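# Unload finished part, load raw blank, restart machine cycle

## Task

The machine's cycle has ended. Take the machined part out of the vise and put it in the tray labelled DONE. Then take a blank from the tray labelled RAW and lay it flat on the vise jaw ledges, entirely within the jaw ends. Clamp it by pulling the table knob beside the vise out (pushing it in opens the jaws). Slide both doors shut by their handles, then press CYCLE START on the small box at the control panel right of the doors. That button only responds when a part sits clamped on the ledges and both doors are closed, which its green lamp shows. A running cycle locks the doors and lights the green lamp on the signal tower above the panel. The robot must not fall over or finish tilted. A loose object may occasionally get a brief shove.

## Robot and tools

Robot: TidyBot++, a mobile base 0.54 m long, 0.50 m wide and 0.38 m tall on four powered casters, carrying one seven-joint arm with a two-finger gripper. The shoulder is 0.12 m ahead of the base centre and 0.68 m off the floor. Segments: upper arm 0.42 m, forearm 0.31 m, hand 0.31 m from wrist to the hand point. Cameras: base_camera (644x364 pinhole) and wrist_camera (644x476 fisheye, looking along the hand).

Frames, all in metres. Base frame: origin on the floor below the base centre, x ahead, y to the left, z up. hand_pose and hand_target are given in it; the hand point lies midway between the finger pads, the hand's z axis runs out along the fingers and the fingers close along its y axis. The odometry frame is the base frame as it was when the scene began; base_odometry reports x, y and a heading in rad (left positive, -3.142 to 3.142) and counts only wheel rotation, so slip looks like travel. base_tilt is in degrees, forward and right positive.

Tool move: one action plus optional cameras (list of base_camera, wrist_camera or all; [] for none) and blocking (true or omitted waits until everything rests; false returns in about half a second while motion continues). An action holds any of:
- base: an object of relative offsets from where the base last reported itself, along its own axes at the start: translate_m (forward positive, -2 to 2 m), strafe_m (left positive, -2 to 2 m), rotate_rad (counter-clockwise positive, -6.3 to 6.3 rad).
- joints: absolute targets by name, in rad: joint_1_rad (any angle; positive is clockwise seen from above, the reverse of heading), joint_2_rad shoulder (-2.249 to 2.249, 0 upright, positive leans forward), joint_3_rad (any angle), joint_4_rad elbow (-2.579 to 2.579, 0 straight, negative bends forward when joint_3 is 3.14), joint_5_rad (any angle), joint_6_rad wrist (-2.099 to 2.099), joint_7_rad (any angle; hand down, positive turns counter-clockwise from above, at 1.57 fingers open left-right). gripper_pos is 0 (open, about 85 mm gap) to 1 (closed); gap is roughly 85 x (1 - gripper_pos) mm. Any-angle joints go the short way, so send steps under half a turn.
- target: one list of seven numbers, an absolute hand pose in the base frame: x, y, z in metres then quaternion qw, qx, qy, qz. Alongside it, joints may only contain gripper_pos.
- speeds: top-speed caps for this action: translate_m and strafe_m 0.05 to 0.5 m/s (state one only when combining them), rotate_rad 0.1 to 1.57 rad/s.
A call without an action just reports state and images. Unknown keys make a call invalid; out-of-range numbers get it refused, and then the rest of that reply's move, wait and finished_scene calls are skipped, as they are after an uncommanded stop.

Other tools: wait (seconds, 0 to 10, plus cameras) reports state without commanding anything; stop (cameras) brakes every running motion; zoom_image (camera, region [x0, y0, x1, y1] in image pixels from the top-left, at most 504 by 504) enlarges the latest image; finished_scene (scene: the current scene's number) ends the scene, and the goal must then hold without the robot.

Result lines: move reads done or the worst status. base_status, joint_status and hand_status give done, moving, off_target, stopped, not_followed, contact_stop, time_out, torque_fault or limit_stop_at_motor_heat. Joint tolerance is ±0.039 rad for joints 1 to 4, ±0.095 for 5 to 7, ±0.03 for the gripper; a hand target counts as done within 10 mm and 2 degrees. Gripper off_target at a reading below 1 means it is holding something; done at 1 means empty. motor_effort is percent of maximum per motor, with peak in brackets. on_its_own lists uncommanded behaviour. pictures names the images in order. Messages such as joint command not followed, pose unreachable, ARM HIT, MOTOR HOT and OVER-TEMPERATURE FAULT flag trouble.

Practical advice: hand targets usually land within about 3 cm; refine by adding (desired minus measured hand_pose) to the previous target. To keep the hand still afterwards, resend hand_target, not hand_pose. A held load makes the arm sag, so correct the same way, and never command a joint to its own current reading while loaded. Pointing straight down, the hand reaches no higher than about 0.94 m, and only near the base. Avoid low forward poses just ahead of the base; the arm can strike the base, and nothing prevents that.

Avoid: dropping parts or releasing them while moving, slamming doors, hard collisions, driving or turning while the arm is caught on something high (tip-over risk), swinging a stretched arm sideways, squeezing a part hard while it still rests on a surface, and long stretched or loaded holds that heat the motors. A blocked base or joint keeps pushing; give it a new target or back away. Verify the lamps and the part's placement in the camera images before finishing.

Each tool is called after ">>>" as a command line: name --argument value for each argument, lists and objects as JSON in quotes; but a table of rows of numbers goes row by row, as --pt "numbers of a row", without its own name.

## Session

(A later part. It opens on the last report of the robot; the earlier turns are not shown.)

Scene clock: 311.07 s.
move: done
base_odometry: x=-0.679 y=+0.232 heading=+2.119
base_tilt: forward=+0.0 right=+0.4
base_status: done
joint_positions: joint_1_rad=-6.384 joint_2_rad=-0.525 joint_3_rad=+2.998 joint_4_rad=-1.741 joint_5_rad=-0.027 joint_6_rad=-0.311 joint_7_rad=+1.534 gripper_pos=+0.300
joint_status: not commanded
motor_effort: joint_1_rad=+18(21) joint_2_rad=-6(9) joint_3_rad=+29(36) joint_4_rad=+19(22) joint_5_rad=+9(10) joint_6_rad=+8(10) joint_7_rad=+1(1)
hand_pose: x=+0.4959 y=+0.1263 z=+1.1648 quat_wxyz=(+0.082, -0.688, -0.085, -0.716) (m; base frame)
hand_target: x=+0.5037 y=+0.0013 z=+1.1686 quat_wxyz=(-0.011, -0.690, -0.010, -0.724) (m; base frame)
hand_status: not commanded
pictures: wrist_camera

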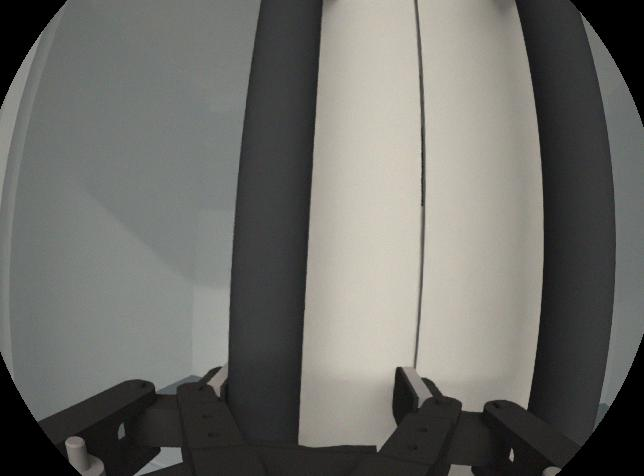

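>>> move --base '{"strafe_m": 0.13}' --speeds '{"strafe_m": 0.2}' --cameras '[]'

>>> move --base '{"translate_m": -0.25}' --joints '{"joint_1_rad": 0, "joint_2_rad": -0.549, "joint_3_rad": 3.1416, "joint_4_rad": -1.752, "joint_5_rad": 0, "joint_6_rad": -0.2, "joint_7_rad": 1.6}' --cameras '["wrist_camera"]'

>>> move --base '{"strafe_m": -0.65}' --cameras '["wrist_camera"]'

Scene clock: 312.67 s.
move: done
base_odometry: x=-0.790 y=+0.165 heading=+2.120
base_tilt: forward=+0.0 right=+0.4
base_status: done
joint_positions: joint_1_rad=-6.287 joint_2_rad=-0.549 joint_3_rad=+3.140 joint_4_rad=-1.753 joint_5_rad=-0.026 joint_6_rad=-0.321 joint_7_rad=+1.534 gripper_pos=+0.300
joint_status: not commanded
motor_effort: joint_1_rad=-1(18) joint_2_rad=-2(6) joint_3_rad=+0(29) joint_4_rad=+21(25) joint_5_rad=+1(9) joint_6_rad=+9(13) joint_7_rad=+1(1)
hand_pose: x=+0.5039 y=+0.0062 z=+1.1674 quat_wxyz=(+0.026, -0.691, +0.016, -0.722) (m; base frame)
hand_target: x=+0.5037 y=+0.0013 z=+1.1686 quat_wxyz=(-0.011, -0.690, -0.010, -0.724) (m; base frame)
hand_status: not commanded
pictures: none
No camera images: "cameras" was empty.

Scene clock: 314.37 s.
move: done
base_odometry: x=-0.659 y=-0.049 heading=+2.119
base_tilt: forward=+0.0 right=+0.4
base_status: done
joint_positions: joint_1_rad=-6.287 joint_2_rad=-0.555 joint_3_rad=+3.140 joint_4_rad=-1.754 joint_5_rad=-0.026 joint_6_rad=-0.218 joint_7_rad=+1.534 gripper_pos=+0.300
joint_status: all done
motor_effort: joint_1_rad=+0(1) joint_2_rad=-1(7) joint_3_rad=+0(1) joint_4_rad=+21(25) joint_5_rad=+1(1) joint_6_rad=+9(11) joint_7_rad=+0(1)
hand_pose: x=+0.4976 y=+0.0054 z=+1.2016 quat_wxyz=(+0.027, -0.650, +0.016, -0.759) (m; base frame)
hand_target: x=+0.4997 y=+0.0014 z=+1.2058 quat_wxyz=(-0.011, -0.645, -0.009, -0.764) (m; base frame)
hand_status: not commanded
pictures: wrist_camera

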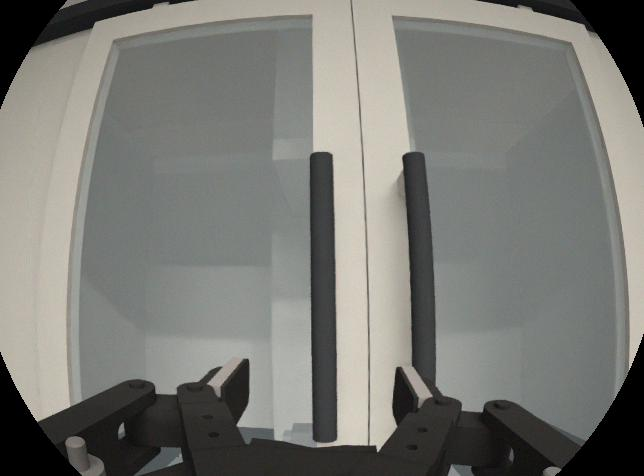

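Scene clock: 316.87 s.
move: done
base_odometry: x=-0.105 y=+0.290 heading=+2.119
base_tilt: forward=+0.0 right=+0.4
base_status: done
joint_positions: joint_1_rad=-6.287 joint_2_rad=-0.555 joint_3_rad=+3.143 joint_4_rad=-1.754 joint_5_rad=-0.026 joint_6_rad=-0.218 joint_7_rad=+1.534 gripper_pos=+0.300
joint_status: not commanded
motor_effort: joint_1_rad=+0(1) joint_2_rad=-1(2) joint_3_rad=+0(2) joint_4_rad=+21(22) joint_5_rad=+1(1) joint_6_rad=+10(10) joint_7_rad=+1(1)
hand_pose: x=+0.4977 y=+0.0036 z=+1.2016 quat_wxyz=(+0.026, -0.650, +0.018, -0.759) (m; base frame)
hand_target: x=+0.4997 y=+0.0014 z=+1.2058 quat_wxyz=(-0.011, -0.645, -0.009, -0.764) (m; base frame)
hand_status: not commanded
pictures: wrist_camera

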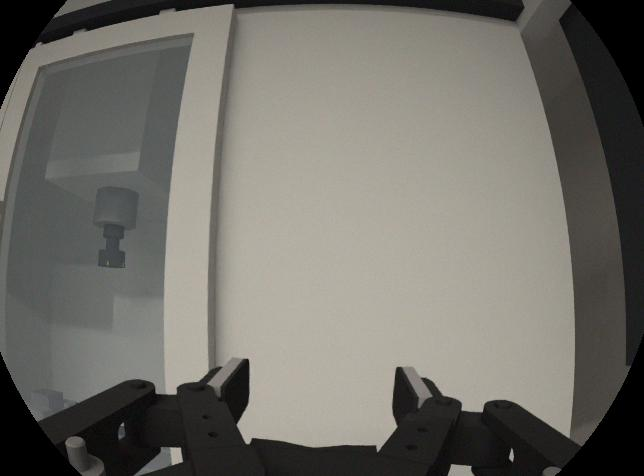

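>>> move --base '{"strafe_m": -0.45, "translate_m": -0.1}' --cameras '["wrist_camera"]'

Scene clock: 319.20 s.
move: done
base_odometry: x=+0.331 y=+0.439 heading=+2.119
base_tilt: forward=+0.0 right=+0.5
base_status: done
joint_positions: joint_1_rad=-6.287 joint_2_rad=-0.555 joint_3_rad=+3.146 joint_4_rad=-1.754 joint_5_rad=-0.026 joint_6_rad=-0.218 joint_7_rad=+1.534 gripper_pos=+0.300
joint_status: not commanded
motor_effort: joint_1_rad=+0(1) joint_2_rad=-2(4) joint_3_rad=+0(3) joint_4_rad=+22(22) joint_5_rad=+1(1) joint_6_rad=+9(10) joint_7_rad=+0(1)
hand_pose: x=+0.4979 y=+0.0020 z=+1.2015 quat_wxyz=(+0.026, -0.650, +0.019, -0.759) (m; base frame)
hand_target: x=+0.4997 y=+0.0014 z=+1.2058 quat_wxyz=(-0.011, -0.645, -0.009, -0.764) (m; base frame)
hand_status: not commanded
pictures: wrist_camera

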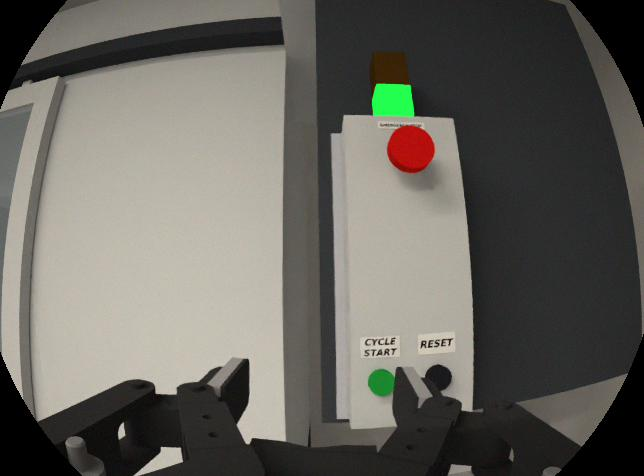

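>>> move --base '{"strafe_m": -0.07, "translate_m": 0.08}' --joints '{"joint_1_rad": 0, "joint_2_rad": -0.549, "joint_3_rad": 3.1416, "joint_4_rad": -1.752, "joint_5_rad": 0, "joint_6_rad": -0.32, "joint_7_rad": 1.6, "gripper_pos": 1.0}' --cameras '["wrist_camera"]'

Scene clock: 320.77 s.
move: done
base_odometry: x=+0.350 y=+0.544 heading=+2.119
base_tilt: forward=+0.1 right=+0.5
base_status: done
joint_positions: joint_1_rad=-6.287 joint_2_rad=-0.549 joint_3_rad=+3.146 joint_4_rad=-1.754 joint_5_rad=-0.026 joint_6_rad=-0.316 joint_7_rad=+1.534 gripper_pos=+0.999
joint_status: all done
motor_effort: joint_1_rad=+0(1) joint_2_rad=-2(5) joint_3_rad=+0(2) joint_4_rad=+21(24) joint_5_rad=+1(2) joint_6_rad=+9(11) joint_7_rad=+1(1)
hand_pose: x=+0.5042 y=+0.0028 z=+1.1684 quat_wxyz=(+0.026, -0.689, +0.019, -0.724) (m; base frame)
hand_target: x=+0.5037 y=+0.0014 z=+1.1686 quat_wxyz=(-0.011, -0.690, -0.010, -0.724) (m; base frame)
hand_status: not commanded
pictures: wrist_camera

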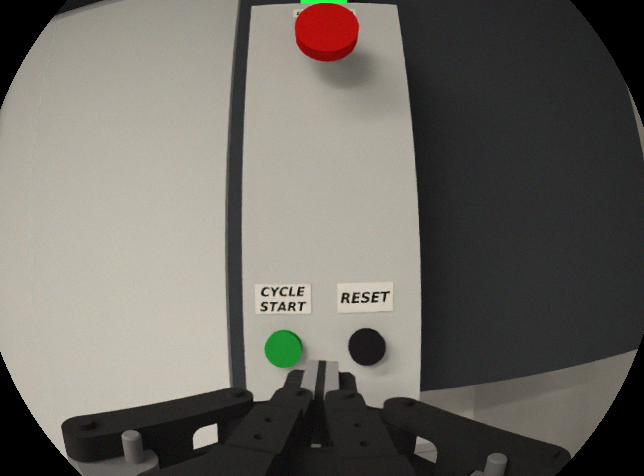

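>>> move --base '{"strafe_m": 0.021, "translate_m": 0.025}' --speeds '{"translate_m": 0.2}' --cameras '["wrist_camera"]'

>>> zoom_image --camera "wrist_camera" --region '[220, 300, 440, 460]'

Scene clock: 322.13 s.
move: done
base_odometry: x=+0.319 y=+0.555 heading=+2.119
base_tilt: forward=+0.0 right=+0.4
base_status: done
joint_positions: joint_1_rad=-6.287 joint_2_rad=-0.544 joint_3_rad=+3.144 joint_4_rad=-1.754 joint_5_rad=-0.026 joint_6_rad=-0.316 joint_7_rad=+1.534 gripper_pos=+0.999
joint_status: not commanded
motor_effort: joint_1_rad=+0(1) joint_2_rad=-2(5) joint_3_rad=+0(2) joint_4_rad=+21(23) joint_5_rad=+1(1) joint_6_rad=+9(10) joint_7_rad=+0(1)
hand_pose: x=+0.5064 y=+0.0039 z=+1.1666 quat_wxyz=(+0.026, -0.691, +0.018, -0.722) (m; base frame)
hand_target: x=+0.5037 y=+0.0014 z=+1.1686 quat_wxyz=(-0.011, -0.690, -0.010, -0.724) (m; base frame)
hand_status: not commanded
pictures: wrist_camera

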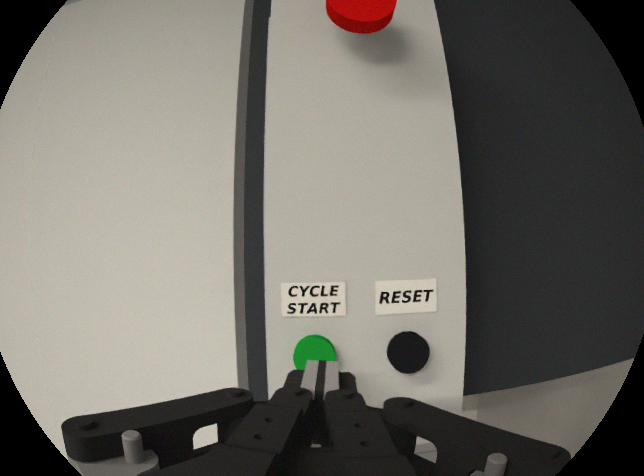

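Scaled by 2.291.

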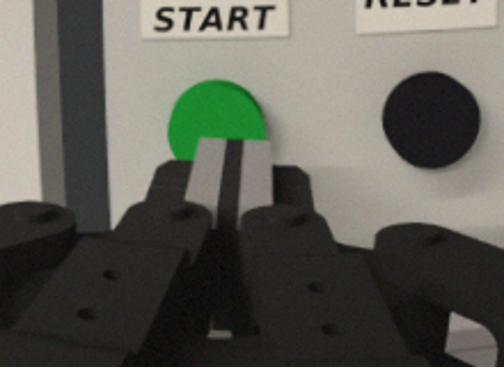

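>>> move --base '{"strafe_m": 0.003, "translate_m": 0.02}' --speeds '{"translate_m": 0.1}' --joints '{"joint_4_rad": -1.737}' --cameras '["wrist_camera"]'

Scene clock: 323.07 s.
move: done
base_odometry: x=+0.306 y=+0.570 heading=+2.119
base_tilt: forward=+0.1 right=+0.4
base_status: done
joint_positions: joint_1_rad=-6.287 joint_2_rad=-0.541 joint_3_rad=+3.144 joint_4_rad=-1.747 joint_5_rad=-0.026 joint_6_rad=-0.316 joint_7_rad=+1.534 gripper_pos=+0.999
joint_status: all done
motor_effort: joint_1_rad=+0(1) joint_2_rad=-2(5) joint_3_rad=+0(2) joint_4_rad=+21(23) joint_5_rad=+1(1) joint_6_rad=+9(10) joint_7_rad=+0(1)
hand_pose: x=+0.5067 y=+0.0039 z=+1.1700 quat_wxyz=(+0.026, -0.689, +0.018, -0.724) (m; base frame)
hand_target: x=+0.5017 y=+0.0014 z=+1.1777 quat_wxyz=(-0.011, -0.684, -0.010, -0.729) (m; base frame)
hand_status: not commanded
pictures: wrist_camera

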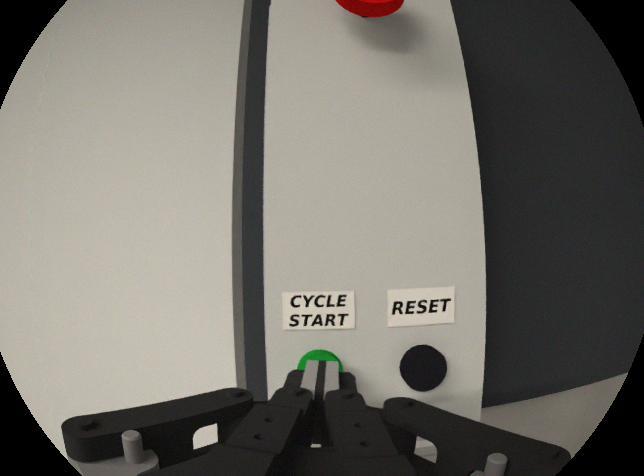

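Aligned. Press.

>>> move --base '{"translate_m": 0.015}' --speeds '{"translate_m": 0.05}' --cameras '["wrist_camera"]'

Scene clock: 323.90 s.
move: done
base_odometry: x=+0.298 y=+0.583 heading=+2.119
base_tilt: forward=+0.1 right=+0.4
base_status: done
joint_positions: joint_1_rad=-6.287 joint_2_rad=-0.556 joint_3_rad=+3.144 joint_4_rad=-1.746 joint_5_rad=-0.026 joint_6_rad=-0.318 joint_7_rad=+1.534 gripper_pos=+0.999
joint_status: not commanded
motor_effort: joint_1_rad=+0(1) joint_2_rad=+0(3) joint_3_rad=+0(1) joint_4_rad=+21(24) joint_5_rad=+1(1) joint_6_rad=+9(13) joint_7_rad=+1(1)
hand_pose: x=+0.4995 y=+0.0039 z=+1.1753 quat_wxyz=(+0.026, -0.685, +0.018, -0.728) (m; base frame)
hand_target: x=+0.5017 y=+0.0014 z=+1.1777 quat_wxyz=(-0.011, -0.684, -0.010, -0.729) (m; base frame)
hand_status: not commanded
pictures: wrist_camera

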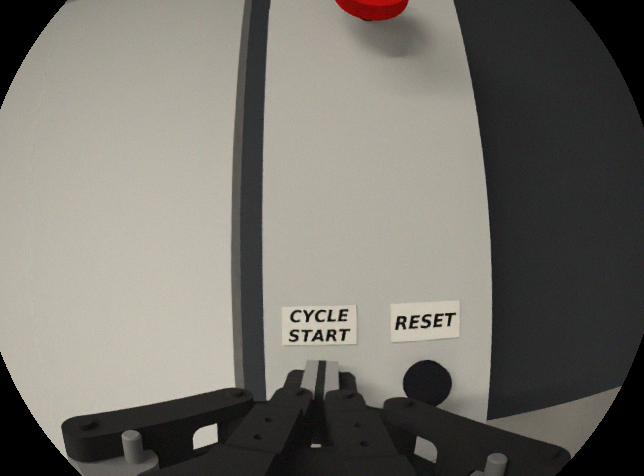

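>>> move --base '{"translate_m": 0.012}' --speeds '{"translate_m": 0.05}' --cameras '[]'

>>> move --base '{"translate_m": -0.35}' --cameras '[]'

>>> move --joints '{"joint_4_rad": -1.9, "joint_6_rad": 0.5}' --cameras '["wrist_camera"]'

Scene clock: 324.73 s.
move: done
base_odometry: x=+0.291 y=+0.593 heading=+2.119
base_tilt: forward=+0.0 right=+0.4
base_status: done
joint_positions: joint_1_rad=-6.287 joint_2_rad=-0.572 joint_3_rad=+3.144 joint_4_rad=-1.747 joint_5_rad=-0.026 joint_6_rad=-0.322 joint_7_rad=+1.534 gripper_pos=+0.999
joint_status: not commanded
motor_effort: joint_1_rad=-1(1) joint_2_rad=+4(6) joint_3_rad=-1(1) joint_4_rad=+21(24) joint_5_rad=+1(1) joint_6_rad=+10(14) joint_7_rad=+0(1)
hand_pose: x=+0.4916 y=+0.0039 z=+1.1801 quat_wxyz=(+0.026, -0.680, +0.018, -0.732) (m; base frame)
hand_target: x=+0.5017 y=+0.0014 z=+1.1777 quat_wxyz=(-0.011, -0.684, -0.010, -0.729) (m; base frame)
hand_status: not commanded
pictures: none
No camera images: "cameras" was empty.

Scene clock: 326.73 s.
move: done
base_odometry: x=+0.474 y=+0.294 heading=+2.119
base_tilt: forward=+0.0 right=+0.4
base_status: done
joint_positions: joint_1_rad=-6.286 joint_2_rad=-0.555 joint_3_rad=+3.144 joint_4_rad=-1.746 joint_5_rad=-0.026 joint_6_rad=-0.322 joint_7_rad=+1.534 gripper_pos=+0.999
joint_status: not commanded
motor_effort: joint_1_rad=+0(1) joint_2_rad=-1(6) joint_3_rad=+0(4) joint_4_rad=+22(23) joint_5_rad=+1(1) joint_6_rad=+8(11) joint_7_rad=+1(1)
hand_pose: x=+0.4999 y=+0.0038 z=+1.1741 quat_wxyz=(+0.026, -0.686, +0.018, -0.727) (m; base frame)
hand_target: x=+0.5017 y=+0.0014 z=+1.1777 quat_wxyz=(-0.011, -0.684, -0.010, -0.729) (m; base frame)
hand_status: not commanded
pictures: none
No camera images: "cameras" was empty.

Scene clock: 328.30 s.
move: done
base_odometry: x=+0.474 y=+0.294 heading=+2.119
base_tilt: forward=+0.0 right=+0.5
base_status: not commanded
joint_positions: joint_1_rad=-6.286 joint_2_rad=-0.555 joint_3_rad=+3.144 joint_4_rad=-1.884 joint_5_rad=-0.026 joint_6_rad=+0.448 joint_7_rad=+1.534 gripper_pos=+0.999
joint_status: all done
motor_effort: joint_1_rad=+0(1) joint_2_rad=-1(2) joint_3_rad=+0(1) joint_4_rad=+21(23) joint_5_rad=+1(1) joint_6_rad=+8(11) joint_7_rad=+0(1)
hand_pose: x=+0.4426 y=-0.0025 z=+1.3127 quat_wxyz=(+0.025, -0.426, +0.018, -0.904) (m; base frame)
hand_target: x=+0.4403 y=+0.0013 z=+1.3145 quat_wxyz=(-0.013, -0.413, -0.006, -0.911) (m; base frame)
hand_status: not commanded
pictures: wrist_camera

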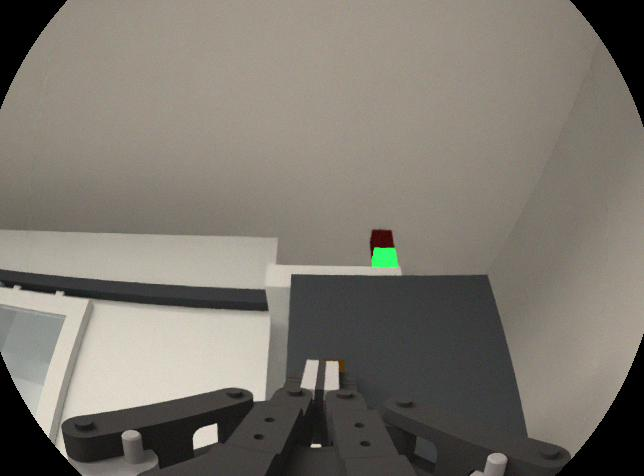

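>>> finished_scene --scene 1

The scene is finished: the task was done.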